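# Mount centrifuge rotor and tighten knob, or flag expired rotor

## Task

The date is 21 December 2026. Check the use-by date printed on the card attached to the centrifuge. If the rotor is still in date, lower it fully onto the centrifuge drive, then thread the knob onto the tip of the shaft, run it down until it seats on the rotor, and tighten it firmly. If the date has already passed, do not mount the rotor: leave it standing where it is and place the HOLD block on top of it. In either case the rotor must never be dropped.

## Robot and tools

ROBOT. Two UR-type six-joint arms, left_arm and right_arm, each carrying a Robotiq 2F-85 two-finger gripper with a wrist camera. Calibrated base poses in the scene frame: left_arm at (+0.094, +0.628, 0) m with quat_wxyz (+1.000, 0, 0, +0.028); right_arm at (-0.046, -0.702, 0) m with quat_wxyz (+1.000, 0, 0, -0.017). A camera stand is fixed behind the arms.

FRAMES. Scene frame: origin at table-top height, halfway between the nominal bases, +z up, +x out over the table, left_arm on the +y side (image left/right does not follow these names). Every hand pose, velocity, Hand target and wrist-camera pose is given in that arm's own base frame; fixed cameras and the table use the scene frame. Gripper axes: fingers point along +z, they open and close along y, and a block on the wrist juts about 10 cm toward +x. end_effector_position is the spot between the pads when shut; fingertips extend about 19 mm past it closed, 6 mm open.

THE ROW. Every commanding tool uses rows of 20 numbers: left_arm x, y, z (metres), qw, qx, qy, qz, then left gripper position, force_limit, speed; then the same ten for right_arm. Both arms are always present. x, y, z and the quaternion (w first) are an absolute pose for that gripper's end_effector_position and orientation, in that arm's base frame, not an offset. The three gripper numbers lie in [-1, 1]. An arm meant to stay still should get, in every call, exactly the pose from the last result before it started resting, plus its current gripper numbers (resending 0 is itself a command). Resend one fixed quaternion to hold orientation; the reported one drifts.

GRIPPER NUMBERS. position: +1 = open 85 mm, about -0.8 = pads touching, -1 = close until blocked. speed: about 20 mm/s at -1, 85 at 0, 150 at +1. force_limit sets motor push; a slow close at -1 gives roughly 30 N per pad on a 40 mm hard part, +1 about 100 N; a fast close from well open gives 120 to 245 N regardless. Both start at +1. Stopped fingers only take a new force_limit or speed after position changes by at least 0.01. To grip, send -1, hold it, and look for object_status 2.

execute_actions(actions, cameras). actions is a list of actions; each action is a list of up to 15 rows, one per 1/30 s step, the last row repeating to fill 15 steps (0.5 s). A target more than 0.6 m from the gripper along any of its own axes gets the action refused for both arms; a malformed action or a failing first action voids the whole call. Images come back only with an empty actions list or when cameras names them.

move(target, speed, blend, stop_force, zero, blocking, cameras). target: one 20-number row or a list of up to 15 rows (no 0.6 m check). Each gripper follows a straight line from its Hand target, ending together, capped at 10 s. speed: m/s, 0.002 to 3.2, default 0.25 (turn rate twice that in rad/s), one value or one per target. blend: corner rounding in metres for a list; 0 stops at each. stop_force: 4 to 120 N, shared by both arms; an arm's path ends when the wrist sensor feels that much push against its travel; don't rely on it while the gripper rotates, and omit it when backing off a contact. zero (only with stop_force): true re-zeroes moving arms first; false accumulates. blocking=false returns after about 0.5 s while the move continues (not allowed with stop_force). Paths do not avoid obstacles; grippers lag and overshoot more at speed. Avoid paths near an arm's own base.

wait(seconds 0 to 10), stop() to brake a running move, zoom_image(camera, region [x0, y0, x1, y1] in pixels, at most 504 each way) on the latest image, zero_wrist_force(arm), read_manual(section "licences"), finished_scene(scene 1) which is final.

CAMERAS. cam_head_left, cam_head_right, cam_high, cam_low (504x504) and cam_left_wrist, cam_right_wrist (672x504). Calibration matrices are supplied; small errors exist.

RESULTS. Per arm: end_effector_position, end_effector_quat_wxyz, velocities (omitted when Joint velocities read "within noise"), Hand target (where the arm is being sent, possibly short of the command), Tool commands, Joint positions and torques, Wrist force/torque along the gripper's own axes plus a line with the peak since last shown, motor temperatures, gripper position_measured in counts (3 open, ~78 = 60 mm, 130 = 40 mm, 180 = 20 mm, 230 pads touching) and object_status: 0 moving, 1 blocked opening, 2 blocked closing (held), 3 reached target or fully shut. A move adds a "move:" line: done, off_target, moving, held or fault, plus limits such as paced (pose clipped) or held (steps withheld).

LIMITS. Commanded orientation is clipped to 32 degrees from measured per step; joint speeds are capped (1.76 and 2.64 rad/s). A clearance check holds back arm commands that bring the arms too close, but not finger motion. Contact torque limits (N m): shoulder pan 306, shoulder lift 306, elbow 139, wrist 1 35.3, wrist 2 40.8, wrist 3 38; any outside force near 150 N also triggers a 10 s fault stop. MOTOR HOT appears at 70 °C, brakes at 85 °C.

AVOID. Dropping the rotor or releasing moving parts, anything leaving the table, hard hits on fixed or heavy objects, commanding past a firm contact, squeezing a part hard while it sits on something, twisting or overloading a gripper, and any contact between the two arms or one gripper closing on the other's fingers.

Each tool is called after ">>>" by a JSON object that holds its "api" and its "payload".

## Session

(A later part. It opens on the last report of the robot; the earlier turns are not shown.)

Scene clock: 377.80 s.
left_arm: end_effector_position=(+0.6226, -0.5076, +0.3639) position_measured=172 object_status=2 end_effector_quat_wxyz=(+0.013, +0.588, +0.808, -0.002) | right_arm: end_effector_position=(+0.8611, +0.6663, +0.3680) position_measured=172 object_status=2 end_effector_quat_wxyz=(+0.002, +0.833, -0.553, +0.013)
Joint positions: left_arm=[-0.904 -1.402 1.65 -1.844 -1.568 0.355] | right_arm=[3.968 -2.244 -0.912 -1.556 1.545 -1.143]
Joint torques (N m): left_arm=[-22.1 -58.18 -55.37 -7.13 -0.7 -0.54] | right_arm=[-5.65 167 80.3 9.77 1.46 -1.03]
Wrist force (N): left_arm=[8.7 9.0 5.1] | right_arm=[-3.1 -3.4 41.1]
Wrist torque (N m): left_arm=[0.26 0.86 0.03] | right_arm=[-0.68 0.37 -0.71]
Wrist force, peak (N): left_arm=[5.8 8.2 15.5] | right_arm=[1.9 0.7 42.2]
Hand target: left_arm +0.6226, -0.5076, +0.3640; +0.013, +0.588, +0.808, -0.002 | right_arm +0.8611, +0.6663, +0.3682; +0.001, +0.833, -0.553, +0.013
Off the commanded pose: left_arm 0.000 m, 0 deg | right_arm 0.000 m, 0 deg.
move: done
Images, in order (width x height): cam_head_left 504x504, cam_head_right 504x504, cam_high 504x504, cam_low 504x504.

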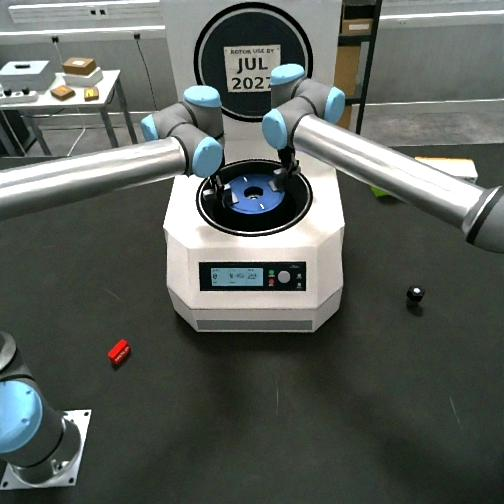

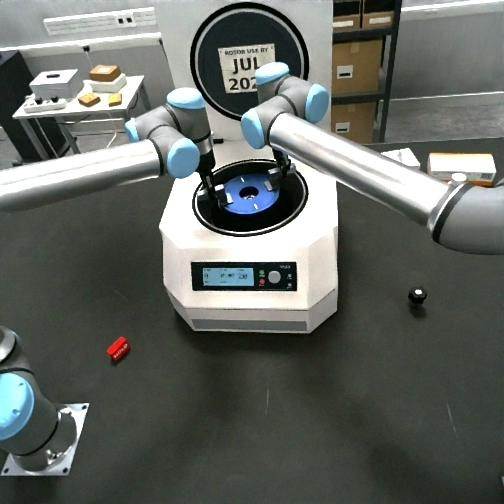

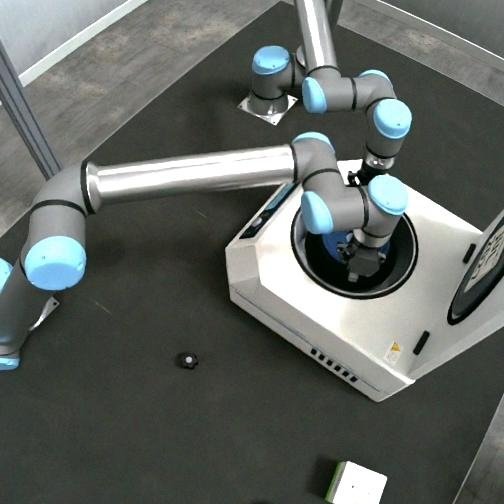

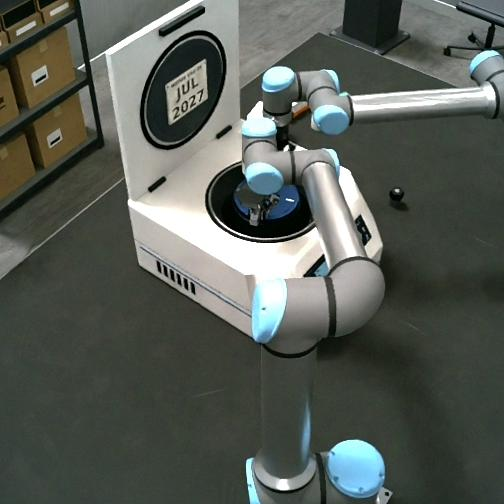

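>>> {"api": "move", "payload": {"target": [0.6231,-0.5071,0.3585,0.0128,0.5885,0.8085,-0.0021,-1,1,-1,0.8618,0.6668,0.3618,0.0015,0.8329,-0.5534,0.0129,-1,1,-1], "speed": 0.025}}

>>> {"api": "move", "payload": {"target": [0.6231,-0.5071,0.3535,0.0128,0.5885,0.8085,-0.0021,-1,1,-1,0.8618,0.6668,0.3568,0.0015,0.8329,-0.5534,0.0129,-1,1,-1], "speed": 0.02}}

Scene clock: 382.23 s.
left_arm: end_effector_position=(+0.6231, -0.5072, +0.3583) position_measured=172 object_status=2 end_effector_quat_wxyz=(+0.013, +0.588, +0.808, -0.002) | right_arm: end_effector_position=(+0.8618, +0.6668, +0.3618) position_measured=172 object_status=2 end_effector_quat_wxyz=(+0.001, +0.833, -0.553, +0.013)
Joint positions: left_arm=[-0.903 -1.4 1.657 -1.854 -1.568 0.356] | right_arm=[3.967 -2.246 -0.92 -1.546 1.545 -1.143]
Joint torques (N m): left_arm=[13.68 -79.09 -62.55 -5.04 -0.37 2.64] | right_arm=[-6.96 121.46 65.44 12.8 1.64 -0.58]
Wrist force (N): left_arm=[-12.5 1.5 27.6] | right_arm=[2.7 7.7 22.2]
Wrist torque (N m): left_arm=[0.56 0.91 -0.22] | right_arm=[-1.25 0.34 -0.92]
Wrist force, peak (N): left_arm=[-11.8 2.1 28.6] | right_arm=[-3.1 -2.6 47.7]
Hand target: left_arm +0.6231, -0.5071, +0.3585; +0.013, +0.588, +0.808, -0.002 | right_arm +0.8618, +0.6668, +0.3618; +0.001, +0.833, -0.553, +0.013
Off the commanded pose: left_arm 0.000 m, 0 deg | right_arm 0.000 m, 0 deg.
move: done

Scene clock: 382.93 s.
left_arm: end_effector_position=(+0.6231, -0.5071, +0.3534) position_measured=172 object_status=2 end_effector_quat_wxyz=(+0.013, +0.588, +0.808, -0.002) | right_arm: end_effector_position=(+0.8618, +0.6668, +0.3567) position_measured=172 object_status=2 end_effector_quat_wxyz=(+0.001, +0.833, -0.553, +0.013)
Joint positions: left_arm=[-0.903 -1.398 1.664 -1.862 -1.568 0.356] | right_arm=[3.967 -2.246 -0.928 -1.537 1.545 -1.143]
Joint torques (N m): left_arm=[15.49 -81.53 -60.59 -4.45 1.23 2.41] | right_arm=[-4.44 117.59 66.31 12.51 1.34 -0.41]
Wrist force (N): left_arm=[-17.9 3.1 32.5] | right_arm=[3.4 7.7 18.2]
Wrist torque (N m): left_arm=[0.47 0.93 -0.29] | right_arm=[-1.17 0.36 -1.03]
Wrist force, peak (N): left_arm=[-17.9 3.1 32.5] | right_arm=[2.6 7.7 22.5]
Hand target: left_arm +0.6231, -0.5071, +0.3535; +0.013, +0.588, +0.808, -0.002 | right_arm +0.8618, +0.6668, +0.3568; +0.001, +0.833, -0.553, +0.013
Off the commanded pose: left_arm 0.000 m, 0 deg | right_arm 0.000 m, 0 deg.
move: done

>>> {"api": "move", "payload": {"target": [0.6227,-0.5082,0.3485,0.0128,0.5885,0.8085,-0.0021,-1,1,-1,0.8615,0.6657,0.3520,0.0015,0.8329,-0.5534,0.0129,-1,1,-1], "speed": 0.025}}

>>> {"api": "move", "payload": {"target": [0.6227,-0.5082,0.3445,0.0128,0.5885,0.8085,-0.0021,-1,1,-1,0.8615,0.6657,0.3480,0.0015,0.8329,-0.5534,0.0129,-1,1,-1], "speed": 0.02}}

Scene clock: 385.40 s.
left_arm: end_effector_position=(+0.6227, -0.5081, +0.3484) position_measured=172 object_status=2 end_effector_quat_wxyz=(+0.013, +0.588, +0.808, -0.002) | right_arm: end_effector_position=(+0.8615, +0.6657, +0.3517) position_measured=172 object_status=2 end_effector_quat_wxyz=(+0.002, +0.833, -0.553, +0.013)
Joint positions: left_arm=[-0.904 -1.395 1.669 -1.871 -1.568 0.354] | right_arm=[3.967 -2.245 -0.939 -1.528 1.545 -1.143]
Joint torques (N m): left_arm=[-21.92 -74.43 -65.74 -12.34 -1.4 -0.2] | right_arm=[-11.1 168.84 77.51 10.28 1.57 -0.64]
Wrist force (N): left_arm=[7.0 8.8 27.3] | right_arm=[-4.2 -1.9 36.4]
Wrist torque (N m): left_arm=[0.11 0.79 -0.13] | right_arm=[-0.54 0.35 -0.78]
Wrist force, peak (N): left_arm=[-18.5 3.6 40.9] | right_arm=[-4.4 -2.1 37.0]
Hand target: left_arm +0.6227, -0.5082, +0.3485; +0.013, +0.588, +0.808, -0.002 | right_arm +0.8615, +0.6657, +0.3520; +0.001, +0.833, -0.553, +0.013
Off the commanded pose: left_arm 0.000 m, 0 deg | right_arm 0.000 m, 0 deg.
move: done

Scene clock: 386.10 s.
left_arm: end_effector_position=(+0.6227, -0.5082, +0.3444) position_measured=172 object_status=2 end_effector_quat_wxyz=(+0.013, +0.588, +0.808, -0.002) | right_arm: end_effector_position=(+0.8615, +0.6657, +0.3480) position_measured=172 object_status=2 end_effector_quat_wxyz=(+0.001, +0.833, -0.553, +0.013)
Joint positions: left_arm=[-0.904 -1.393 1.674 -1.878 -1.568 0.354] | right_arm=[3.967 -2.245 -0.945 -1.521 1.545 -1.143]
Joint torques (N m): left_arm=[-24.48 -61.89 -57.53 -11.91 -5.62 1.13] | right_arm=[-9.26 144.59 75.12 12.1 1.37 -0.36]
Wrist force (N): left_arm=[13.8 10.4 14.5] | right_arm=[-3.7 -2.7 42.9]
Wrist torque (N m): left_arm=[0.27 0.80 -0.14] | right_arm=[-0.57 0.34 -0.81]
Wrist force, peak (N): left_arm=[7.1 9.0 27.6] | right_arm=[-4.6 -3.0 43.2]
Hand target: left_arm +0.6227, -0.5082, +0.3445; +0.013, +0.588, +0.808, -0.002 | right_arm +0.8615, +0.6657, +0.3480; +0.001, +0.833, -0.553, +0.013
Off the commanded pose: left_arm 0.000 m, 0 deg | right_arm 0.000 m, 0 deg.
move: done

>>> {"api": "move", "payload": {"target": [0.6231,-0.5077,0.3400,0.0128,0.5885,0.8085,-0.0021,-1,1,-1,0.8619,0.6662,0.3430,0.0015,0.8329,-0.5534,0.0129,-1,1,-1], "speed": 0.02}}

>>> {"api": "move", "payload": {"target": [0.6231,-0.5077,0.3370,0.0128,0.5885,0.8085,-0.0021,-1,1,-1,0.8619,0.6662,0.3400,0.0015,0.8329,-0.5534,0.0129,-1,1,-1], "speed": 0.02, "cameras": ["cam_head_left","cam_head_right"]}}

>>> {"api": "zoom_image", "payload": {"camera": "cam_head_left", "region": [210, 160, 300, 240]}}

Scene clock: 391.30 s.
left_arm: end_effector_position=(+0.6231, -0.5078, +0.3399) position_measured=172 object_status=2 end_effector_quat_wxyz=(+0.013, +0.588, +0.808, -0.002) | right_arm: end_effector_position=(+0.8619, +0.6662, +0.3430) position_measured=172 object_status=2 end_effector_quat_wxyz=(+0.001, +0.833, -0.553, +0.013)
Joint positions: left_arm=[-0.903 -1.391 1.68 -1.886 -1.568 0.355] | right_arm=[3.967 -2.247 -0.951 -1.514 1.545 -1.143]
Joint torques (N m): left_arm=[6.54 -83.6 -66.04 -9.45 -2.63 1] | right_arm=[9.95 132.1 65.55 13.09 1.69 3.64]
Wrist force (N): left_arm=[-3.2 4.2 33.4] | right_arm=[1.0 4.7 28.3]
Wrist torque (N m): left_arm=[0.41 0.87 -0.18] | right_arm=[-0.91 0.34 -0.94]
Wrist force, peak (N): left_arm=[-3.0 4.3 33.7] | right_arm=[-3.9 -2.7 42.7]
Hand target: left_arm +0.6231, -0.5077, +0.3400; +0.013, +0.588, +0.808, -0.002 | right_arm +0.8619, +0.6662, +0.3430; +0.001, +0.833, -0.553, +0.013
Off the commanded pose: left_arm 0.000 m, 0 deg | right_arm 0.000 m, 0 deg.
move: done

Scene clock: 392.00 s.
left_arm: end_effector_position=(+0.6232, -0.5077, +0.3372) position_measured=172 object_status=2 end_effector_quat_wxyz=(+0.013, +0.588, +0.808, -0.002) | right_arm: end_effector_position=(+0.8620, +0.6662, +0.3402) position_measured=172 object_status=2 end_effector_quat_wxyz=(+0.001, +0.833, -0.553, +0.013)
Joint positions: left_arm=[-0.903 -1.39 1.684 -1.891 -1.568 0.355] | right_arm=[3.967 -2.247 -0.956 -1.508 1.545 -1.143]
Joint torques (N m): left_arm=[1.23 -50.87 -40.04 -10.49 0.65 -0.59] | right_arm=[13.34 111.61 47.38 10.26 1.5 3.85]
Wrist force (N): left_arm=[10.1 3.3 -0.7] | right_arm=[3.3 6.0 3.9]
Wrist torque (N m): left_arm=[0.64 0.92 -0.20] | right_arm=[-1.24 0.25 -0.95]
Wrist force, peak (N): left_arm=[-5.4 4.4 35.3] | right_arm=[1.0 4.8 27.9]
Hand target: left_arm +0.6231, -0.5077, +0.3370; +0.013, +0.588, +0.808, -0.002 | right_arm +0.8619, +0.6662, +0.3400; +0.001, +0.833, -0.553, +0.013
Off the commanded pose: left_arm 0.000 m, 0 deg | right_arm 0.000 m, 0 deg.
move: done
Images, in order (width x height): cam_head_left 504x504, cam_head_right 504x504.

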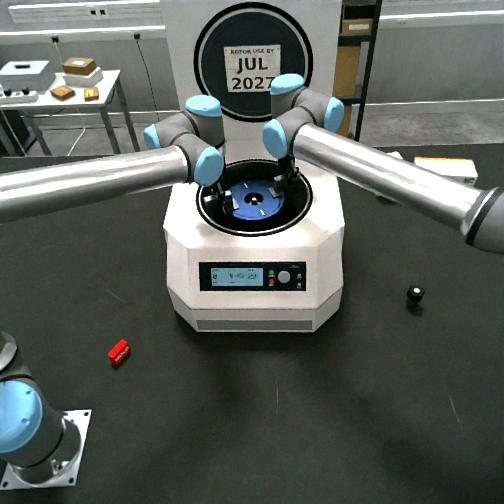

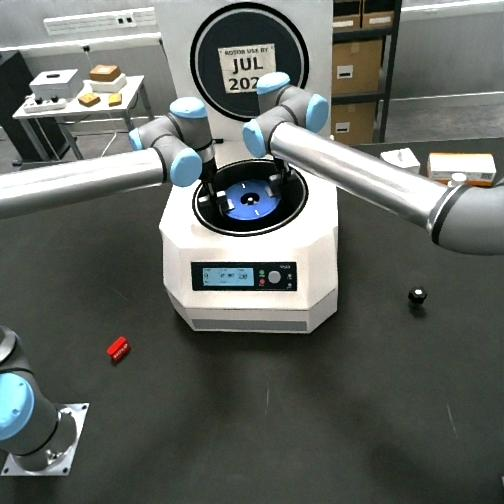

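Scaled by 5.600 from the camera's 504x504 image, which has a finer 720x720 frame.

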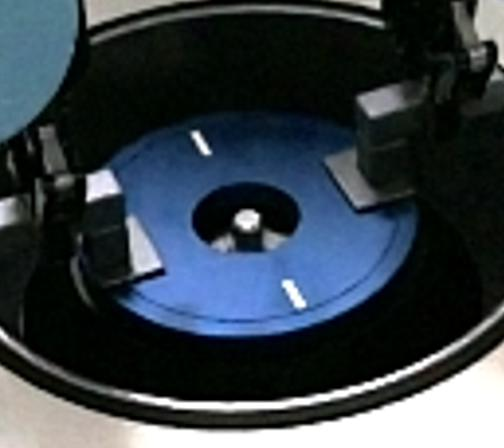

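>>> {"api": "execute_actions", "payload": {"actions": []}}

Scene clock: 399.63 s.
left_arm: end_effector_position=(+0.6231, -0.5077, +0.3370) position_measured=172 object_status=2 end_effector_quat_wxyz=(+0.013, +0.588, +0.808, -0.002) | right_arm: end_effector_position=(+0.8619, +0.6662, +0.3400) position_measured=172 object_status=2 end_effector_quat_wxyz=(+0.001, +0.833, -0.553, +0.013)
Joint positions: left_arm=[-0.903 -1.39 1.684 -1.891 -1.568 0.355] | right_arm=[3.967 -2.247 -0.956 -1.509 1.545 -1.143]
Joint velocities: within noise
Joint torques (N m): left_arm=[-13.99 -36.07 -34.47 -5.1 0.54 -0.67] | right_arm=[12.8 97.17 42.51 5.72 2 3.67]
Motor temperatures (°C): left_arm=[32 25 35 34 43 43] | right_arm=[31 34 35 33 36 39]
Wrist force (N): left_arm=[11.4 3.0 -10.4] | right_arm=[2.2 5.6 0.6]
Wrist torque (N m): left_arm=[0.54 0.92 -0.19] | right_arm=[-1.28 0.29 -0.93]
Wrist force, peak (N): left_arm=[11.3 3.4 -10.8] | right_arm=[3.0 5.8 4.6]
Hand target: left_arm +0.6231, -0.5077, +0.3370; +0.013, +0.588, +0.808, -0.002 | right_arm +0.8619, +0.6662, +0.3400; +0.001, +0.833, -0.553, +0.013
Tool commands: left_gripper/position=-1.0 left_gripper/force_limit=+1.0 left_gripper/speed=-1.0 right_gripper/position=-1.0 right_gripper/force_limit=+1.0 right_gripper/speed=-1.0
Off the commanded pose: left_arm 0.000 m, 0 deg | right_arm 0.000 m, 0 deg.
camera_calibration:
cam_left_wrist: T_world_to_cam=[[0.953801, 0.299105, 0.0282793, -0.442801], [0.267958, -0.889476, 0.370177, -0.72611], [0.135875, -0.345497, -0.928531, 0.178832], [0, 0, 0, 1]] pos_world=[0.592612, -0.451628, 0.447362]
cam_right_wrist: T_world_to_cam=[[-0.922538, -0.385882, -0.0042386, 1.05902], [-0.368678, 0.878057, 0.30511, -0.353155], [-0.114015, 0.283038, -0.952308, 0.365069], [0, 0, 0, 1]] pos_world=[0.888408, 0.615419, 0.459898]

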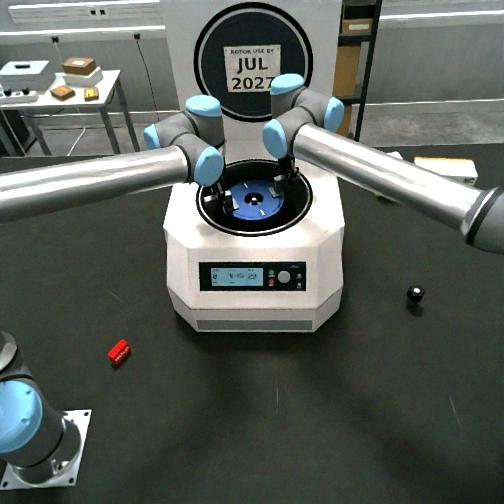

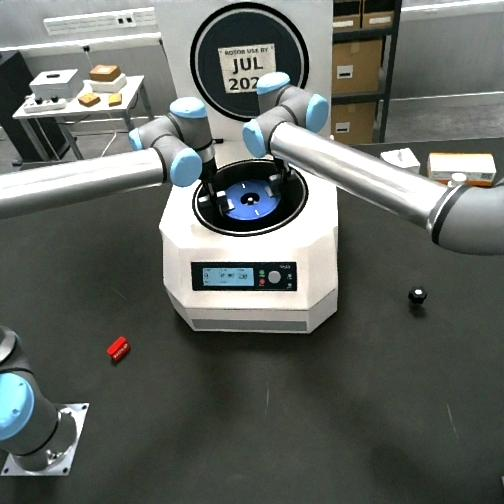

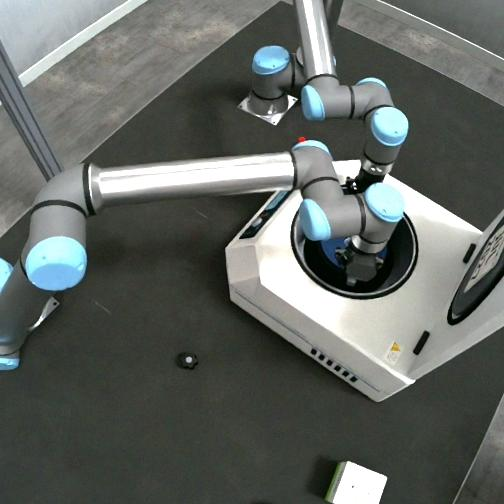

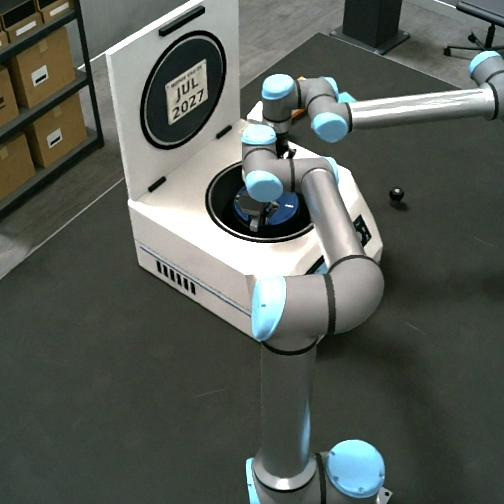

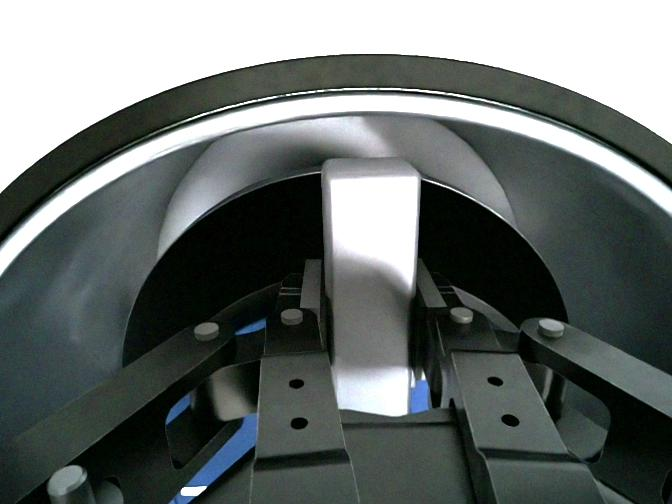

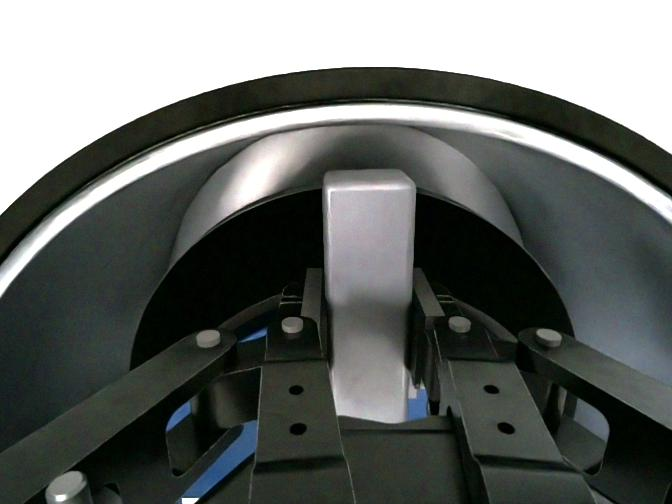

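>>> {"api": "zoom_image", "payload": {"camera": "cam_head_left", "region": [190, 150, 320, 247]}}

>>> {"api": "zoom_image", "payload": {"camera": "cam_head_right", "region": [187, 150, 317, 247]}}

Scaled by 3.877 from the camera's 504x504 image, which has a finer 720x720 frame.

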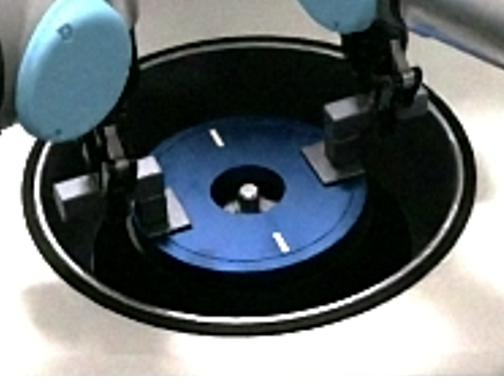

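Scaled by 3.877 from the camera's 504x504 image, which has a finer 720x720 frame.

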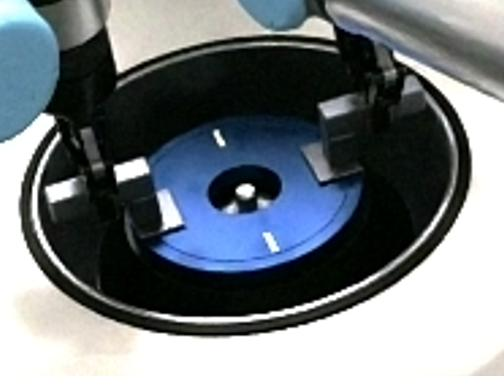

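>>> {"api": "move", "payload": {"target": [0.6231,-0.5077,0.3360,0.0128,0.5885,0.8085,-0.0021,-1,1,-1,0.8619,0.6662,0.3390,0.0015,0.8329,-0.5534,0.0129,-1,1,-1], "speed": 0.02}}

Scene clock: 411.50 s.
left_arm: end_effector_position=(+0.6231, -0.5077, +0.3362) position_measured=172 object_status=2 end_effector_quat_wxyz=(+0.013, +0.588, +0.808, -0.002) | right_arm: end_effector_position=(+0.8619, +0.6662, +0.3392) position_measured=172 object_status=2 end_effector_quat_wxyz=(+0.001, +0.833, -0.553, +0.013)
Joint positions: left_arm=[-0.903 -1.389 1.685 -1.892 -1.568 0.355] | right_arm=[3.967 -2.247 -0.957 -1.507 1.545 -1.143]
Joint torques (N m): left_arm=[-15.35 7.44 -3.12 -9.12 -1.43 -0.44] | right_arm=[14.9 67.92 24.73 8.15 1.74 3.41]
Wrist force (N): left_arm=[33.5 2.0 -68.0] | right_arm=[4.4 7.4 -28.7]
Wrist torque (N m): left_arm=[0.98 1.01 -0.19] | right_arm=[-1.59 0.19 -0.95]
Wrist force, peak (N): left_arm=[33.5 2.0 -68.0] | right_arm=[4.9 7.3 -28.7]
Hand target: left_arm +0.6231, -0.5077, +0.3360; +0.013, +0.588, +0.808, -0.002 | right_arm +0.8619, +0.6662, +0.3390; +0.001, +0.833, -0.553, +0.013
Off the commanded pose: left_arm 0.000 m, 0 deg | right_arm 0.000 m, 0 deg.
move: done

>>> {"api": "move", "payload": {"target": [0.6231,-0.5077,0.3370,0.0128,0.5885,0.8085,-0.0021,-1,1,-1,0.8619,0.6662,0.3400,0.0015,0.8329,-0.5534,0.0129,-1,1,-1], "speed": 0.02}}

Scene clock: 414.50 s.
left_arm: end_effector_position=(+0.6231, -0.5077, +0.3367) position_measured=172 object_status=2 end_effector_quat_wxyz=(+0.013, +0.588, +0.808, -0.002) | right_arm: end_effector_position=(+0.8619, +0.6662, +0.3398) position_measured=172 object_status=2 end_effector_quat_wxyz=(+0.002, +0.833, -0.553, +0.013)
Joint positions: left_arm=[-0.903 -1.39 1.684 -1.891 -1.568 0.355] | right_arm=[3.967 -2.247 -0.956 -1.509 1.545 -1.143]
Joint torques (N m): left_arm=[-14.51 -47.6 -47.99 -3.15 -4.55 -0.39] | right_arm=[15.4 99.9 56.4 4.23 1.84 3.25]
Wrist force (N): left_arm=[13.6 6.6 -27.9] | right_arm=[0.2 2.9 -4.9]
Wrist torque (N m): left_arm=[0.76 1.01 -0.20] | right_arm=[-1.29 0.15 -0.96]
Wrist force, peak (N): left_arm=[35.0 1.5 -77.3] | right_arm=[4.9 7.8 -34.3]
Hand target: left_arm +0.6231, -0.5077, +0.3370; +0.013, +0.588, +0.808, -0.002 | right_arm +0.8619, +0.6662, +0.3400; +0.002, +0.833, -0.553, +0.013
Off the commanded pose: left_arm 0.000 m, 0 deg | right_arm 0.000 m, 0 deg.
move: done

>>> {"api": "move", "payload": {"target": [0.6211,-0.5084,0.3371,0.0128,0.5814,0.8136,-0.0020,-1,1,-1,0.8638,0.6671,0.3400,0.0014,0.8377,-0.5461,0.0129,-1,1,-1], "speed": 0.02}}

Scene clock: 417.63 s.
left_arm: end_effector_position=(+0.6211, -0.5084, +0.3371) position_measured=172 object_status=2 end_effector_quat_wxyz=(+0.013, +0.581, +0.814, -0.002) | right_arm: end_effector_position=(+0.8638, +0.6671, +0.3401) position_measured=172 object_status=2 end_effector_quat_wxyz=(+0.001, +0.838, -0.546, +0.013)
Joint positions: left_arm=[-0.906 -1.392 1.686 -1.891 -1.567 0.335] | right_arm=[3.966 -2.251 -0.949 -1.511 1.545 -1.162]
Joint torques (N m): left_arm=[-11.35 -62.56 -37.51 -9.86 0.35 1.27] | right_arm=[-6.91 111.8 51.6 5.35 2.35 4.39]
Wrist force (N): left_arm=[5.0 8.1 -3.0] | right_arm=[0.6 4.2 4.0]
Wrist torque (N m): left_arm=[0.79 0.93 -0.50] | right_arm=[-1.29 0.19 -0.94]
Wrist force, peak (N): left_arm=[13.7 6.6 -26.4] | right_arm=[2.6 3.6 8.6]
Hand target: left_arm +0.6211, -0.5084, +0.3371; +0.013, +0.581, +0.814, -0.002 | right_arm +0.8638, +0.6671, +0.3400; +0.001, +0.838, -0.546, +0.013
Off the commanded pose: left_arm 0.000 m, 0 deg | right_arm 0.000 m, 0 deg.
move: done

>>> {"api": "move", "payload": {"target": [0.6211,-0.5084,0.3366,0.0128,0.5814,0.8136,-0.0020,-1,1,-1,0.8638,0.6671,0.3395,0.0014,0.8377,-0.5461,0.0129,-1,1,-1], "speed": 0.02}}

Scene clock: 425.27 s.
left_arm: end_effector_position=(+0.6211, -0.5084, +0.3367) position_measured=172 object_status=2 end_effector_quat_wxyz=(+0.013, +0.581, +0.814, -0.002) | right_arm: end_effector_position=(+0.8638, +0.6671, +0.3396) position_measured=172 object_status=2 end_effector_quat_wxyz=(+0.001, +0.838, -0.546, +0.013)
Joint positions: left_arm=[-0.906 -1.391 1.686 -1.892 -1.567 0.335] | right_arm=[3.966 -2.251 -0.95 -1.51 1.545 -1.161]
Joint torques (N m): left_arm=[-5.27 -25.3 -22.34 -10.66 -0.18 -0.44] | right_arm=[-6.08 104.65 33.55 10.4 2.02 4.29]
Wrist force (N): left_arm=[19.2 4.6 -30.7] | right_arm=[1.4 5.9 -12.7]
Wrist torque (N m): left_arm=[0.82 0.93 -0.41] | right_arm=[-1.50 0.22 -0.94]
Wrist force, peak (N): left_arm=[19.2 4.6 -30.7] | right_arm=[1.7 6.2 -13.7]
Hand target: left_arm +0.6211, -0.5084, +0.3366; +0.013, +0.581, +0.814, -0.002 | right_arm +0.8638, +0.6671, +0.3395; +0.001, +0.838, -0.546, +0.013
Off the commanded pose: left_arm 0.000 m, 0 deg | right_arm 0.000 m, 0 deg.
move: done

>>> {"api": "move", "payload": {"target": [0.6182,-0.5096,0.3366,0.0128,0.5707,0.8211,-0.0018,-1,1,-1,0.8666,0.6685,0.3395,0.0012,0.8448,-0.5351,0.0129,-1,1,-1], "speed": 0.015}}

Scene clock: 429.37 s.
left_arm: end_effector_position=(+0.6182, -0.5096, +0.3366) position_measured=172 object_status=2 end_effector_quat_wxyz=(+0.013, +0.571, +0.821, -0.002) | right_arm: end_effector_position=(+0.8666, +0.6685, +0.3395) position_measured=172 object_status=2 end_effector_quat_wxyz=(+0.001, +0.845, -0.535, +0.013)
Joint positions: left_arm=[-0.91 -1.394 1.689 -1.892 -1.567 0.305] | right_arm=[3.965 -2.257 -0.94 -1.513 1.545 -1.189]
Joint torques (N m): left_arm=[-15.96 -31.1 -20.19 -10.83 0.11 1.27] | right_arm=[-6.51 89.93 42.37 4.31 2.33 3.95]
Wrist force (N): left_arm=[23.9 2.8 -42.2] | right_arm=[2.8 8.5 -17.0]
Wrist torque (N m): left_arm=[0.94 0.90 -0.50] | right_arm=[-1.55 0.13 -0.87]
Wrist force, peak (N): left_arm=[24.1 3.4 -45.2] | right_arm=[5.0 8.6 -21.3]
Hand target: left_arm +0.6182, -0.5096, +0.3366; +0.013, +0.571, +0.821, -0.002 | right_arm +0.8666, +0.6685, +0.3395; +0.001, +0.845, -0.535, +0.013
Off the commanded pose: left_arm 0.000 m, 0 deg | right_arm 0.000 m, 0 deg.
move: done

>>> {"api": "execute_actions", "payload": {"actions": [], "cameras": ["cam_head_left","cam_head_right","cam_high","cam_low"]}}

>>> {"api": "zoom_image", "payload": {"camera": "cam_head_left", "region": [234, 182, 276, 216]}}

>>> {"api": "zoom_image", "payload": {"camera": "cam_head_right", "region": [229, 182, 271, 216]}}

>>> {"api": "zoom_image", "payload": {"camera": "cam_high", "region": [316, 214, 386, 284]}}

>>> {"api": "zoom_image", "payload": {"camera": "cam_low", "region": [230, 170, 310, 235]}}

Scene clock: 431.87 s.
left_arm: end_effector_position=(+0.6182, -0.5096, +0.3366) position_measured=172 object_status=2 end_effector_quat_wxyz=(+0.013, +0.571, +0.821, -0.002) | right_arm: end_effector_position=(+0.8666, +0.6685, +0.3395) position_measured=172 object_status=2 end_effector_quat_wxyz=(+0.001, +0.845, -0.535, +0.013)
Joint positions: left_arm=[-0.91 -1.394 1.689 -1.892 -1.567 0.305] | right_arm=[3.965 -2.257 -0.94 -1.513 1.545 -1.189]
Joint velocities: within noise
Joint torques (N m): left_arm=[-7.4 -13.02 -40.45 -10.93 -1.7 -0.11] | right_arm=[8.1 110.44 34.1 9.51 1.92 4.35]
Motor temperatures (°C): left_arm=[32 25 35 34 43 43] | right_arm=[31 33 35 33 36 39]
Wrist force (N): left_arm=[23.7 2.9 -42.2] | right_arm=[1.7 7.7 -16.5]
Wrist torque (N m): left_arm=[0.95 0.95 -0.44] | right_arm=[-1.49 0.21 -0.91]
Wrist force, peak (N): left_arm=[24.0 3.0 -42.6] | right_arm=[2.7 9.0 -17.8]
Hand target: left_arm +0.6182, -0.5096, +0.3366; +0.013, +0.571, +0.821, -0.002 | right_arm +0.8666, +0.6685, +0.3395; +0.001, +0.845, -0.535, +0.013
Tool commands: left_gripper/position=-1.0 left_gripper/force_limit=+1.0 left_gripper/speed=-1.0 right_gripper/position=-1.0 right_gripper/force_limit=+1.0 right_gripper/speed=-1.0
Off the commanded pose: left_arm 0.000 m, 0 deg | right_arm 0.000 m, 0 deg.
Images, in order (width x height): cam_head_left 504x504, cam_head_right 504x504, cam_high 504x504, cam_low 504x504.

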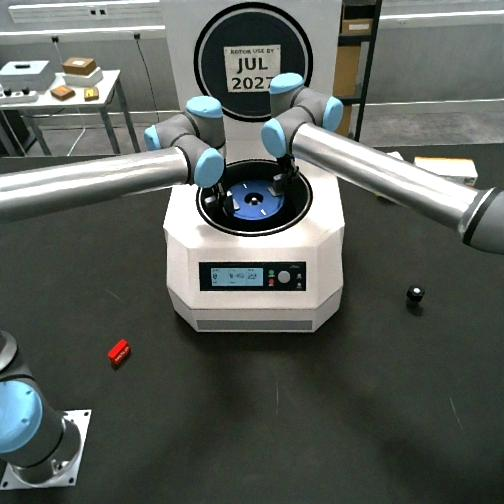

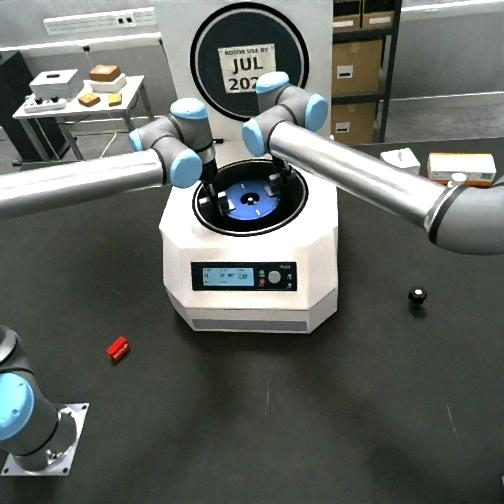

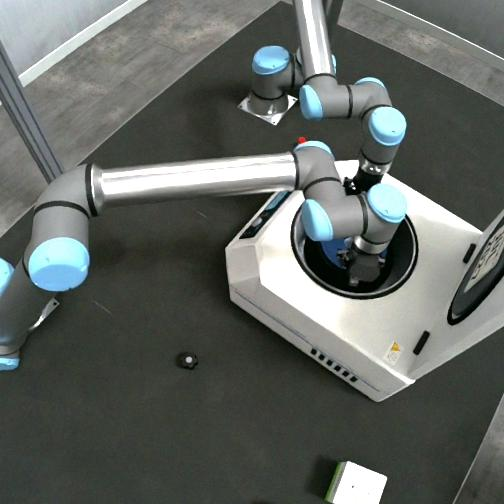

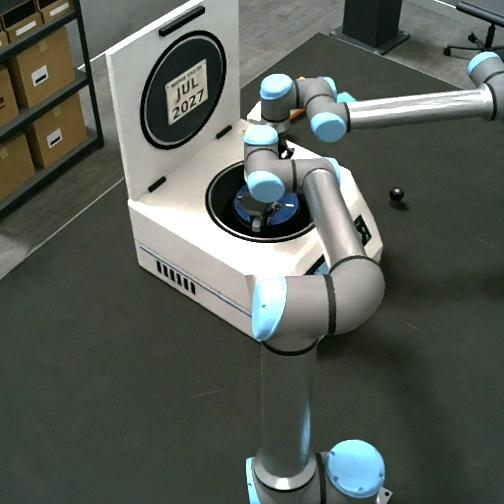

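Scaled by 12.000 from the camera's 504x504 image, which has a finer 720x720 frame.

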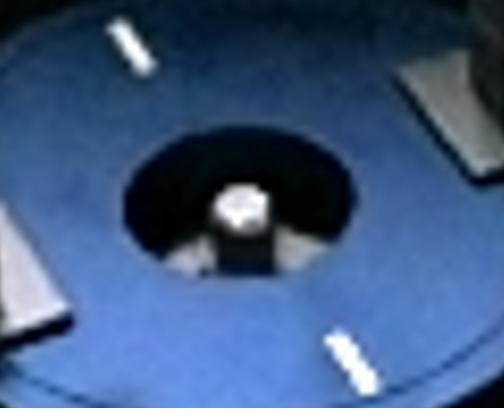

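Scaled by 12.000 from the camera's 504x504 image, which has a finer 720x720 frame.

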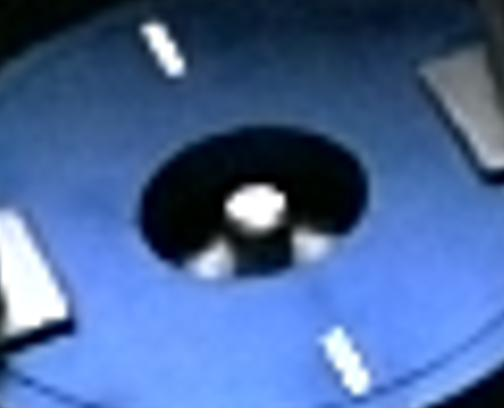

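Scaled by 7.200 from the camera's 504x504 image, which has a finer 720x720 frame.

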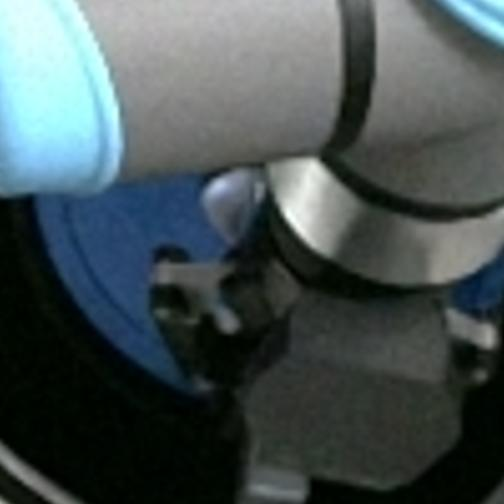

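Scaled by 6.300 from the camera's 504x504 image, which has a finer 720x720 frame.

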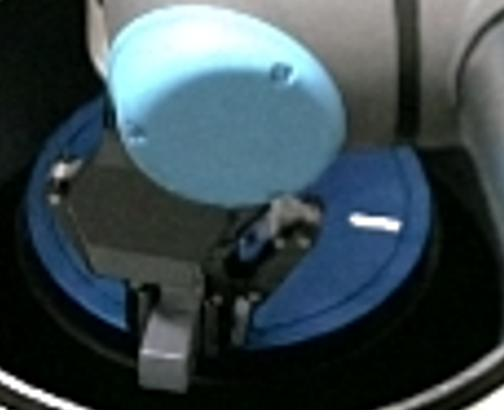

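>>> {"api": "move", "payload": {"target": [0.6153,-0.5108,0.3367,0.0129,0.5599,0.8286,-0.0017,-1,1,-1,0.8694,0.6700,0.3395,0.0010,0.8517,-0.5240,0.0129,-1,1,-1], "speed": 0.015}}

Scene clock: 445.10 s.
left_arm: end_effector_position=(+0.6153, -0.5108, +0.3367) position_measured=172 object_status=2 end_effector_quat_wxyz=(+0.013, +0.560, +0.829, -0.002) | right_arm: end_effector_position=(+0.8694, +0.6700, +0.3395) position_measured=172 object_status=2 end_effector_quat_wxyz=(+0.001, +0.852, -0.524, +0.013)
Joint positions: left_arm=[-0.914 -1.396 1.692 -1.892 -1.566 0.274] | right_arm=[3.964 -2.263 -0.93 -1.516 1.545 -1.216]
Joint torques (N m): left_arm=[-15.36 -36.42 -22.57 -10.42 0.29 1.46] | right_arm=[-4.55 91.4 43.33 4.38 2.26 4.28]
Wrist force (N): left_arm=[19.8 3.9 -36.6] | right_arm=[2.1 8.2 -15.8]
Wrist torque (N m): left_arm=[1.04 1.02 -0.51] | right_arm=[-1.55 0.15 -0.92]
Wrist force, peak (N): left_arm=[26.6 2.8 -42.7] | right_arm=[1.9 7.7 -16.8]
Hand target: left_arm +0.6153, -0.5108, +0.3367; +0.013, +0.560, +0.829, -0.002 | right_arm +0.8694, +0.6700, +0.3395; +0.001, +0.852, -0.524, +0.013
Off the commanded pose: left_arm 0.000 m, 0 deg | right_arm 0.000 m, 0 deg.
move: done

>>> {"api": "move", "payload": {"target": [[0.6153,-0.5108,0.3420,0.0129,0.5599,0.8286,-0.0017,-1,1,-1,0.8694,0.6700,0.3450,0.0010,0.8517,-0.5240,0.0129,-1,1,-1],[0.6153,-0.5108,0.3520,0.0129,0.5599,0.8286,-0.0017,-1,1,-1,0.8694,0.6700,0.3550,0.0010,0.8517,-0.5240,0.0129,-1,1,-1]], "speed": 0.025}}

Scene clock: 456.67 s.
left_arm: end_effector_position=(+0.6153, -0.5108, +0.3523) position_measured=172 object_status=2 end_effector_quat_wxyz=(+0.013, +0.560, +0.829, -0.002) | right_arm: end_effector_position=(+0.8694, +0.6700, +0.3552) position_measured=172 object_status=2 end_effector_quat_wxyz=(+0.001, +0.852, -0.524, +0.013)
Joint positions: left_arm=[-0.914 -1.403 1.672 -1.865 -1.566 0.274] | right_arm=[3.964 -2.262 -0.905 -1.543 1.545 -1.216]
Joint torques (N m): left_arm=[-4.56 -85.91 -68.4 -14.4 -0.18 -0.56] | right_arm=[10.55 154.83 60.8 14.47 1.92 4.39]
Wrist force (N): left_arm=[-2.7 3.7 44.9] | right_arm=[-1.0 4.9 30.2]
Wrist torque (N m): left_arm=[0.48 0.80 -0.36] | right_arm=[-0.96 0.37 -0.82]
Wrist force, peak (N): left_arm=[-16.7 4.7 51.8] | right_arm=[-0.9 5.0 35.4]
Hand target: left_arm +0.6153, -0.5108, +0.3520; +0.013, +0.560, +0.829, -0.002 | right_arm +0.8694, +0.6700, +0.3550; +0.001, +0.852, -0.524, +0.013
Off the commanded pose: left_arm 0.000 m, 0 deg | right_arm 0.000 m, 0 deg.
move: done

>>> {"api": "move", "payload": {"target": [[0.6222,-0.5080,0.3520,0.0128,0.5851,0.8110,-0.0021,-1,1,-1,0.8628,0.6666,0.3550,0.0014,0.8353,-0.5498,0.0129,-1,1,-1],[0.6291,-0.5057,0.3520,0.0128,0.6095,0.7928,-0.0024,-1,1,-1,0.8561,0.6637,0.3550,0.0018,0.8181,-0.5750,0.0129,-1,1,-1]], "speed": 0.03, "blend": 0.003}}

Scene clock: 461.73 s.
left_arm: end_effector_position=(+0.6292, -0.5057, +0.3520) position_measured=172 object_status=2 end_effector_quat_wxyz=(+0.013, +0.609, +0.793, -0.002) end_effector_velocity=(+0.000, +0.000, +0.000) end_effector_angular_velocity=(+0.000, +0.000, +0.005) | right_arm: end_effector_position=(+0.8560, +0.6637, +0.3550) position_measured=172 object_status=2 end_effector_quat_wxyz=(+0.002, +0.818, -0.575, +0.013) end_effector_velocity=(+0.000, +0.001, -0.001) end_effector_angular_velocity=(+0.000, +0.000, +0.005)
Joint positions: left_arm=[-0.895 -1.391 1.658 -1.864 -1.569 0.416] | right_arm=[3.969 -2.234 -0.951 -1.528 1.545 -1.088]
Joint velocities: left_arm=[0 0 0 0 0 -0.005] | right_arm=[0 -0.001 0.001 0 0 -0.005]
Joint torques (N m): left_arm=[-3.52 -95.21 -83.74 -5.36 -3.48 -0.65] | right_arm=[12.64 136.94 74.28 13.44 -3.11 -0.69]
Wrist force (N): left_arm=[-7.2 6.1 47.1] | right_arm=[-2.4 1.6 30.0]
Wrist torque (N m): left_arm=[0.14 0.88 -0.28] | right_arm=[-0.76 0.44 -1.13]
Wrist force, peak (N): left_arm=[-7.2 6.1 47.1] | right_arm=[-1.6 1.7 32.1]
Hand target: left_arm +0.6291, -0.5057, +0.3520; +0.013, +0.609, +0.793, -0.002 | right_arm +0.8561, +0.6637, +0.3550; +0.002, +0.818, -0.575, +0.013
Off the commanded pose: left_arm 0.000 m, 0 deg | right_arm 0.000 m, 0 deg.
move: done

>>> {"api": "move", "payload": {"target": [0.6291,-0.5057,0.3450,0.0128,0.6095,0.7928,-0.0024,-1,1,-1,0.8561,0.6637,0.3480,0.0018,0.8181,-0.5750,0.0129,-1,1,-1], "speed": 0.025}}

Scene clock: 463.97 s.
left_arm: end_effector_position=(+0.6291, -0.5057, +0.3449) position_measured=172 object_status=2 end_effector_quat_wxyz=(+0.013, +0.609, +0.793, -0.002) | right_arm: end_effector_position=(+0.8561, +0.6637, +0.3478) position_measured=172 object_status=2 end_effector_quat_wxyz=(+0.002, +0.818, -0.575, +0.013)
Joint positions: left_arm=[-0.895 -1.388 1.667 -1.876 -1.569 0.416] | right_arm=[3.969 -2.235 -0.962 -1.516 1.545 -1.088]
Joint torques (N m): left_arm=[-9.3 -86.31 -70.62 -6.17 0.26 1.02] | right_arm=[1.42 123.58 70.63 10.44 -2.81 -0.43]
Wrist force (N): left_arm=[-10.6 5.1 37.3] | right_arm=[2.2 4.5 21.5]
Wrist torque (N m): left_arm=[0.36 0.83 -0.33] | right_arm=[-0.85 0.36 -1.16]
Wrist force, peak (N): left_arm=[-8.7 5.8 48.6] | right_arm=[-2.3 2.0 31.3]
Hand target: left_arm +0.6291, -0.5057, +0.3450; +0.013, +0.609, +0.793, -0.002 | right_arm +0.8561, +0.6637, +0.3480; +0.002, +0.818, -0.575, +0.013
Off the commanded pose: left_arm 0.000 m, 0 deg | right_arm 0.000 m, 0 deg.
move: done

>>> {"api": "move", "payload": {"target": [0.6291,-0.5057,0.3430,0.0128,0.6095,0.7928,-0.0024,-1,1,-1,0.8561,0.6637,0.3460,0.0018,0.8181,-0.5750,0.0129,-1,1,-1], "speed": 0.02}}

Scene clock: 465.67 s.
left_arm: end_effector_position=(+0.6291, -0.5057, +0.3430) position_measured=172 object_status=2 end_effector_quat_wxyz=(+0.013, +0.609, +0.793, -0.002) | right_arm: end_effector_position=(+0.8561, +0.6637, +0.3460) position_measured=172 object_status=2 end_effector_quat_wxyz=(+0.002, +0.818, -0.575, +0.013)
Joint positions: left_arm=[-0.895 -1.387 1.67 -1.879 -1.569 0.416] | right_arm=[3.969 -2.235 -0.965 -1.512 1.545 -1.088]
Joint torques (N m): left_arm=[-9.08 -77.74 -59.45 -9.39 0.57 0.56] | right_arm=[-0.25 120.06 59.61 13.72 -2.18 -0.77]
Wrist force (N): left_arm=[-10.4 4.9 35.4] | right_arm=[1.9 4.4 22.1]
Wrist torque (N m): left_arm=[0.35 0.87 -0.30] | right_arm=[-0.81 0.35 -1.16]
Wrist force, peak (N): left_arm=[-10.6 4.3 42.8] | right_arm=[2.8 5.3 26.6]
Hand target: left_arm +0.6291, -0.5057, +0.3430; +0.013, +0.609, +0.793, -0.002 | right_arm +0.8561, +0.6637, +0.3460; +0.002, +0.818, -0.575, +0.013
Off the commanded pose: left_arm 0.000 m, 0 deg | right_arm 0.000 m, 0 deg.
move: done

>>> {"api": "move", "payload": {"target": [0.6291,-0.5057,0.3410,0.0128,0.6095,0.7928,-0.0024,-1,1,-1,0.8561,0.6637,0.3440,0.0018,0.8181,-0.5750,0.0129,-1,1,-1], "speed": 0.02}}

Scene clock: 467.20 s.
left_arm: end_effector_position=(+0.6291, -0.5057, +0.3409) position_measured=172 object_status=2 end_effector_quat_wxyz=(+0.013, +0.609, +0.793, -0.002) | right_arm: end_effector_position=(+0.8561, +0.6637, +0.3440) position_measured=172 object_status=2 end_effector_quat_wxyz=(+0.002, +0.818, -0.575, +0.013)
Joint positions: left_arm=[-0.895 -1.386 1.672 -1.883 -1.569 0.416] | right_arm=[3.969 -2.235 -0.969 -1.509 1.545 -1.088]
Joint torques (N m): left_arm=[-8.92 -80.76 -59.72 -8.96 0.44 0.16] | right_arm=[-1.83 120.28 60.38 13.35 -2.04 -0.33]
Wrist force (N): left_arm=[-11.2 5.0 35.6] | right_arm=[1.9 4.3 22.5]
Wrist torque (N m): left_arm=[0.32 0.89 -0.34] | right_arm=[-0.89 0.36 -1.18]
Wrist force, peak (N): left_arm=[-11.1 5.5 36.2] | right_arm=[1.0 3.7 23.4]
Hand target: left_arm +0.6291, -0.5057, +0.3410; +0.013, +0.609, +0.793, -0.002 | right_arm +0.8561, +0.6637, +0.3440; +0.002, +0.818, -0.575, +0.013
Off the commanded pose: left_arm 0.000 m, 0 deg | right_arm 0.000 m, 0 deg.
move: done

>>> {"api": "move", "payload": {"target": [0.6291,-0.5057,0.3392,0.0128,0.6095,0.7928,-0.0024,-1,1,-1,0.8561,0.6637,0.3422,0.0018,0.8181,-0.5750,0.0129,-1,1,-1], "speed": 0.02}}

Scene clock: 469.67 s.
left_arm: end_effector_position=(+0.6291, -0.5057, +0.3392) position_measured=172 object_status=2 end_effector_quat_wxyz=(+0.013, +0.609, +0.793, -0.002) | right_arm: end_effector_position=(+0.8561, +0.6637, +0.3422) position_measured=172 object_status=2 end_effector_quat_wxyz=(+0.002, +0.818, -0.575, +0.013)
Joint positions: left_arm=[-0.895 -1.385 1.674 -1.886 -1.569 0.416] | right_arm=[3.969 -2.235 -0.971 -1.506 1.545 -1.088]
Joint torques (N m): left_arm=[-8.94 -78.51 -58.44 -8.86 0.51 -0.26] | right_arm=[-1.19 119.24 59.16 13.79 -1.74 -0.55]
Wrist force (N): left_arm=[-11.6 5.3 36.5] | right_arm=[1.1 4.3 22.7]
Wrist torque (N m): left_arm=[0.32 0.90 -0.36] | right_arm=[-0.91 0.33 -1.18]
Wrist force, peak (N): left_arm=[-11.4 4.9 39.6] | right_arm=[1.8 4.3 23.3]
Hand target: left_arm +0.6291, -0.5057, +0.3392; +0.013, +0.609, +0.793, -0.002 | right_arm +0.8561, +0.6637, +0.3422; +0.002, +0.818, -0.575, +0.013
Off the commanded pose: left_arm 0.000 m, 0 deg | right_arm 0.000 m, 0 deg.
move: done

>>> {"api": "move", "payload": {"target": [0.6291,-0.5057,0.3377,0.0128,0.6095,0.7928,-0.0024,-1,1,-1,0.8561,0.6637,0.3407,0.0018,0.8181,-0.5750,0.0129,-1,1,-1], "speed": 0.02}}

Scene clock: 471.17 s.
left_arm: end_effector_position=(+0.6291, -0.5057, +0.3377) position_measured=172 object_status=2 end_effector_quat_wxyz=(+0.013, +0.609, +0.793, -0.002) | right_arm: end_effector_position=(+0.8561, +0.6637, +0.3407) position_measured=172 object_status=2 end_effector_quat_wxyz=(+0.002, +0.818, -0.575, +0.013)
Joint positions: left_arm=[-0.895 -1.385 1.676 -1.889 -1.569 0.416] | right_arm=[3.969 -2.235 -0.974 -1.504 1.545 -1.088]
Joint torques (N m): left_arm=[-6.84 -80.02 -58.47 -9.33 0.52 -0.69] | right_arm=[-0.65 120.27 59.96 14.2 -1.55 -0.7]
Wrist force (N): left_arm=[-11.7 5.2 35.6] | right_arm=[1.2 4.3 22.5]
Wrist torque (N m): left_arm=[0.34 0.89 -0.36] | right_arm=[-0.93 0.33 -1.18]
Wrist force, peak (N): left_arm=[-11.3 5.5 37.0] | right_arm=[0.2 3.8 23.5]
Hand target: left_arm +0.6291, -0.5057, +0.3377; +0.013, +0.609, +0.793, -0.002 | right_arm +0.8561, +0.6637, +0.3407; +0.002, +0.818, -0.575, +0.013
Off the commanded pose: left_arm 0.000 m, 0 deg | right_arm 0.000 m, 0 deg.
move: done

>>> {"api": "move", "payload": {"target": [0.6291,-0.5057,0.3368,0.0128,0.6095,0.7928,-0.0024,-1,1,-1,0.8561,0.6637,0.3398,0.0018,0.8181,-0.5750,0.0129,-1,1,-1], "speed": 0.02}}

Scene clock: 473.33 s.
left_arm: end_effector_position=(+0.6291, -0.5057, +0.3370) position_measured=172 object_status=2 end_effector_quat_wxyz=(+0.013, +0.609, +0.793, -0.002) | right_arm: end_effector_position=(+0.8561, +0.6637, +0.3400) position_measured=172 object_status=2 end_effector_quat_wxyz=(+0.002, +0.818, -0.575, +0.013)
Joint positions: left_arm=[-0.895 -1.384 1.677 -1.89 -1.569 0.416] | right_arm=[3.969 -2.235 -0.975 -1.502 1.545 -1.088]
Joint torques (N m): left_arm=[-5.72 -40.64 -33.71 -10.32 0.1 -0.56] | right_arm=[3.34 96.04 40.49 10.75 -0.82 -0.6]
Wrist force (N): left_arm=[10.2 4.9 -9.7] | right_arm=[3.6 5.1 -2.7]
Wrist torque (N m): left_arm=[0.59 0.93 -0.36] | right_arm=[-1.28 0.26 -1.19]
Wrist force, peak (N): left_arm=[-11.6 5.4 36.5] | right_arm=[0.7 4.8 23.2]
Hand target: left_arm +0.6291, -0.5057, +0.3368; +0.013, +0.609, +0.793, -0.002 | right_arm +0.8561, +0.6637, +0.3398; +0.002, +0.818, -0.575, +0.013
Off the commanded pose: left_arm 0.000 m, 0 deg | right_arm 0.000 m, 0 deg.
move: done

>>> {"api": "move", "payload": {"target": [[0.6291,-0.5057,0.3510,0.0128,0.6095,0.7928,-0.0024,-1,1,-1,0.8561,0.6637,0.3540,0.0018,0.8181,-0.5750,0.0129,-1,1,-1],[0.6444,-0.5022,0.3510,0.0126,0.6600,0.7512,-0.0033,-1,1,-1,0.8412,0.6588,0.3540,0.0027,0.7788,-0.6273,0.0127,-1,1,-1],[0.6600,-0.5007,0.3510,0.0123,0.7077,0.7065,-0.0041,-1,1,-1,0.8257,0.6559,0.3540,0.0035,0.7361,-0.6769,0.0125,-1,1,-1],[0.6600,-0.5007,0.3450,0.0123,0.7077,0.7065,-0.0041,-1,1,-1,0.8257,0.6559,0.3480,0.0035,0.7361,-0.6769,0.0125,-1,1,-1]], "speed": [0.03,0.05,0.05,0.025], "blend": [0,0.004,0,0]}}

Scene clock: 491.47 s.
left_arm: end_effector_position=(+0.6600, -0.5007, +0.3448) position_measured=172 object_status=2 end_effector_quat_wxyz=(+0.012, +0.708, +0.706, -0.004) | right_arm: end_effector_position=(+0.8257, +0.6560, +0.3479) position_measured=172 object_status=2 end_effector_quat_wxyz=(+0.003, +0.736, -0.677, +0.012)
Joint positions: left_arm=[-0.859 -1.352 1.624 -1.867 -1.577 0.714] | right_arm=[3.986 -2.182 -1.047 -1.491 1.546 -0.81]
Joint torques (N m): left_arm=[-6.71 -94.77 -70.21 -1.35 -0.21 1.67] | right_arm=[-4.91 114.88 75.91 5.94 0.4 -0.23]
Wrist force (N): left_arm=[-13.1 13.4 30.0] | right_arm=[1.6 -0.2 24.1]
Wrist torque (N m): left_arm=[-0.19 0.71 -0.60] | right_arm=[-0.64 0.31 -1.32]
Wrist force, peak (N): left_arm=[-30.2 9.5 59.7] | right_arm=[-3.4 0.1 39.5]
Hand target: left_arm +0.6600, -0.5007, +0.3450; +0.012, +0.708, +0.706, -0.004 | right_arm +0.8257, +0.6559, +0.3480; +0.003, +0.736, -0.677, +0.012
Off the commanded pose: left_arm 0.000 m, 0 deg | right_arm 0.000 m, 0 deg.
move: done

>>> {"api": "move", "payload": {"target": [0.6602,-0.5005,0.3435,0.0123,0.7077,0.7065,-0.0041,-1,1,-1,0.8257,0.6559,0.3465,0.0035,0.7361,-0.6769,0.0125,-1,1,-1], "speed": 0.02}}

>>> {"api": "move", "payload": {"target": [0.6602,-0.5005,0.3420,0.0123,0.7077,0.7065,-0.0041,-1,1,-1,0.8257,0.6559,0.3450,0.0035,0.7361,-0.6769,0.0125,-1,1,-1], "speed": 0.02}}

Scene clock: 494.10 s.
left_arm: end_effector_position=(+0.6602, -0.5005, +0.3435) position_measured=172 object_status=2 end_effector_quat_wxyz=(+0.012, +0.708, +0.706, -0.004) | right_arm: end_effector_position=(+0.8257, +0.6559, +0.3465) position_measured=172 object_status=2 end_effector_quat_wxyz=(+0.003, +0.736, -0.677, +0.012)
Joint positions: left_arm=[-0.858 -1.352 1.625 -1.87 -1.577 0.714] | right_arm=[3.986 -2.182 -1.049 -1.489 1.546 -0.81]
Joint torques (N m): left_arm=[17.72 -76.83 -49.8 -4.12 -0.11 0.91] | right_arm=[-5.08 113.67 56.51 12.21 -2.76 -0.99]
Wrist force (N): left_arm=[-18.8 11.8 30.8] | right_arm=[0.5 0.0 20.5]
Wrist torque (N m): left_arm=[-0.15 0.75 -0.42] | right_arm=[-0.74 0.28 -1.24]
Wrist force, peak (N): left_arm=[-15.6 14.1 38.3] | right_arm=[1.5 -0.4 28.4]
Hand target: left_arm +0.6602, -0.5005, +0.3435; +0.012, +0.708, +0.706, -0.004 | right_arm +0.8257, +0.6559, +0.3465; +0.003, +0.736, -0.677, +0.012
Off the commanded pose: left_arm 0.000 m, 0 deg | right_arm 0.000 m, 0 deg.
move: done

Scene clock: 494.80 s.
left_arm: end_effector_position=(+0.6602, -0.5005, +0.3420) position_measured=172 object_status=2 end_effector_quat_wxyz=(+0.012, +0.708, +0.706, -0.004) | right_arm: end_effector_position=(+0.8257, +0.6559, +0.3450) position_measured=172 object_status=2 end_effector_quat_wxyz=(+0.004, +0.736, -0.677, +0.012)
Joint positions: left_arm=[-0.858 -1.351 1.627 -1.872 -1.577 0.714] | right_arm=[3.986 -2.183 -1.051 -1.486 1.546 -0.81]
Joint torques (N m): left_arm=[17.39 -79.65 -49.32 -3.65 -0.86 0.52] | right_arm=[-5.88 112.4 56.6 11.62 -2.58 -0.63]
Wrist force (N): left_arm=[-20.6 12.5 30.4] | right_arm=[0.6 -0.6 20.8]
Wrist torque (N m): left_arm=[-0.10 0.78 -0.42] | right_arm=[-0.71 0.27 -1.25]
Wrist force, peak (N): left_arm=[-20.5 12.6 30.7] | right_arm=[0.6 -0.9 21.2]
Hand target: left_arm +0.6602, -0.5005, +0.3420; +0.012, +0.708, +0.706, -0.004 | right_arm +0.8257, +0.6559, +0.3450; +0.003, +0.736, -0.677, +0.012
Off the commanded pose: left_arm 0.000 m, 0 deg | right_arm 0.000 m, 0 deg.
move: done

>>> {"api": "move", "payload": {"target": [0.6602,-0.5010,0.3402,0.0123,0.7077,0.7065,-0.0041,-1,1,-1,0.8257,0.6559,0.3432,0.0035,0.7361,-0.6769,0.0125,-1,1,-1], "speed": 0.02}}

>>> {"api": "move", "payload": {"target": [0.6602,-0.5010,0.3385,0.0123,0.7077,0.7065,-0.0041,-1,1,-1,0.8257,0.6559,0.3415,0.0035,0.7361,-0.6769,0.0125,-1,1,-1], "speed": 0.02}}

Scene clock: 497.33 s.
left_arm: end_effector_position=(+0.6602, -0.5009, +0.3401) position_measured=172 object_status=2 end_effector_quat_wxyz=(+0.012, +0.708, +0.706, -0.004) | right_arm: end_effector_position=(+0.8257, +0.6559, +0.3431) position_measured=172 object_status=2 end_effector_quat_wxyz=(+0.004, +0.736, -0.677, +0.012)
Joint positions: left_arm=[-0.859 -1.35 1.629 -1.875 -1.577 0.714] | right_arm=[3.986 -2.183 -1.054 -1.483 1.546 -0.81]
Joint torques (N m): left_arm=[-15.93 -81.24 -56.13 -8.82 -1.02 -0.36] | right_arm=[-6.05 121.82 62.58 12.71 -2.93 -0.6]
Wrist force (N): left_arm=[-4.8 12.4 31.5] | right_arm=[1.6 -0.4 26.5]
Wrist torque (N m): left_arm=[-0.20 0.65 -0.48] | right_arm=[-0.61 0.28 -1.25]
Wrist force, peak (N): left_arm=[-20.6 12.5 30.8] | right_arm=[1.1 -0.5 27.2]
Hand target: left_arm +0.6602, -0.5010, +0.3402; +0.012, +0.708, +0.706, -0.004 | right_arm +0.8257, +0.6559, +0.3432; +0.003, +0.736, -0.677, +0.012
Off the commanded pose: left_arm 0.000 m, 0 deg | right_arm 0.000 m, 0 deg.
move: done

Scene clock: 498.03 s.
left_arm: end_effector_position=(+0.6602, -0.5010, +0.3385) position_measured=172 object_status=2 end_effector_quat_wxyz=(+0.012, +0.708, +0.706, -0.004) | right_arm: end_effector_position=(+0.8257, +0.6559, +0.3415) position_measured=172 object_status=2 end_effector_quat_wxyz=(+0.004, +0.736, -0.677, +0.012)
Joint positions: left_arm=[-0.859 -1.349 1.631 -1.878 -1.577 0.714] | right_arm=[3.986 -2.183 -1.056 -1.48 1.546 -0.81]
Joint torques (N m): left_arm=[-17.55 -77.12 -56.6 -8.85 -0.44 0.36] | right_arm=[-5.61 121.61 63.57 13.11 -2.65 -0.43]
Wrist force (N): left_arm=[-2.6 12.2 31.8] | right_arm=[1.9 0.1 28.6]
Wrist torque (N m): left_arm=[-0.13 0.68 -0.50] | right_arm=[-0.66 0.26 -1.26]
Wrist force, peak (N): left_arm=[-4.6 12.3 31.8] | right_arm=[1.8 0.0 28.8]
Hand target: left_arm +0.6602, -0.5010, +0.3385; +0.012, +0.708, +0.706, -0.004 | right_arm +0.8257, +0.6559, +0.3415; +0.003, +0.736, -0.677, +0.012
Off the commanded pose: left_arm 0.000 m, 0 deg | right_arm 0.000 m, 0 deg.
move: done


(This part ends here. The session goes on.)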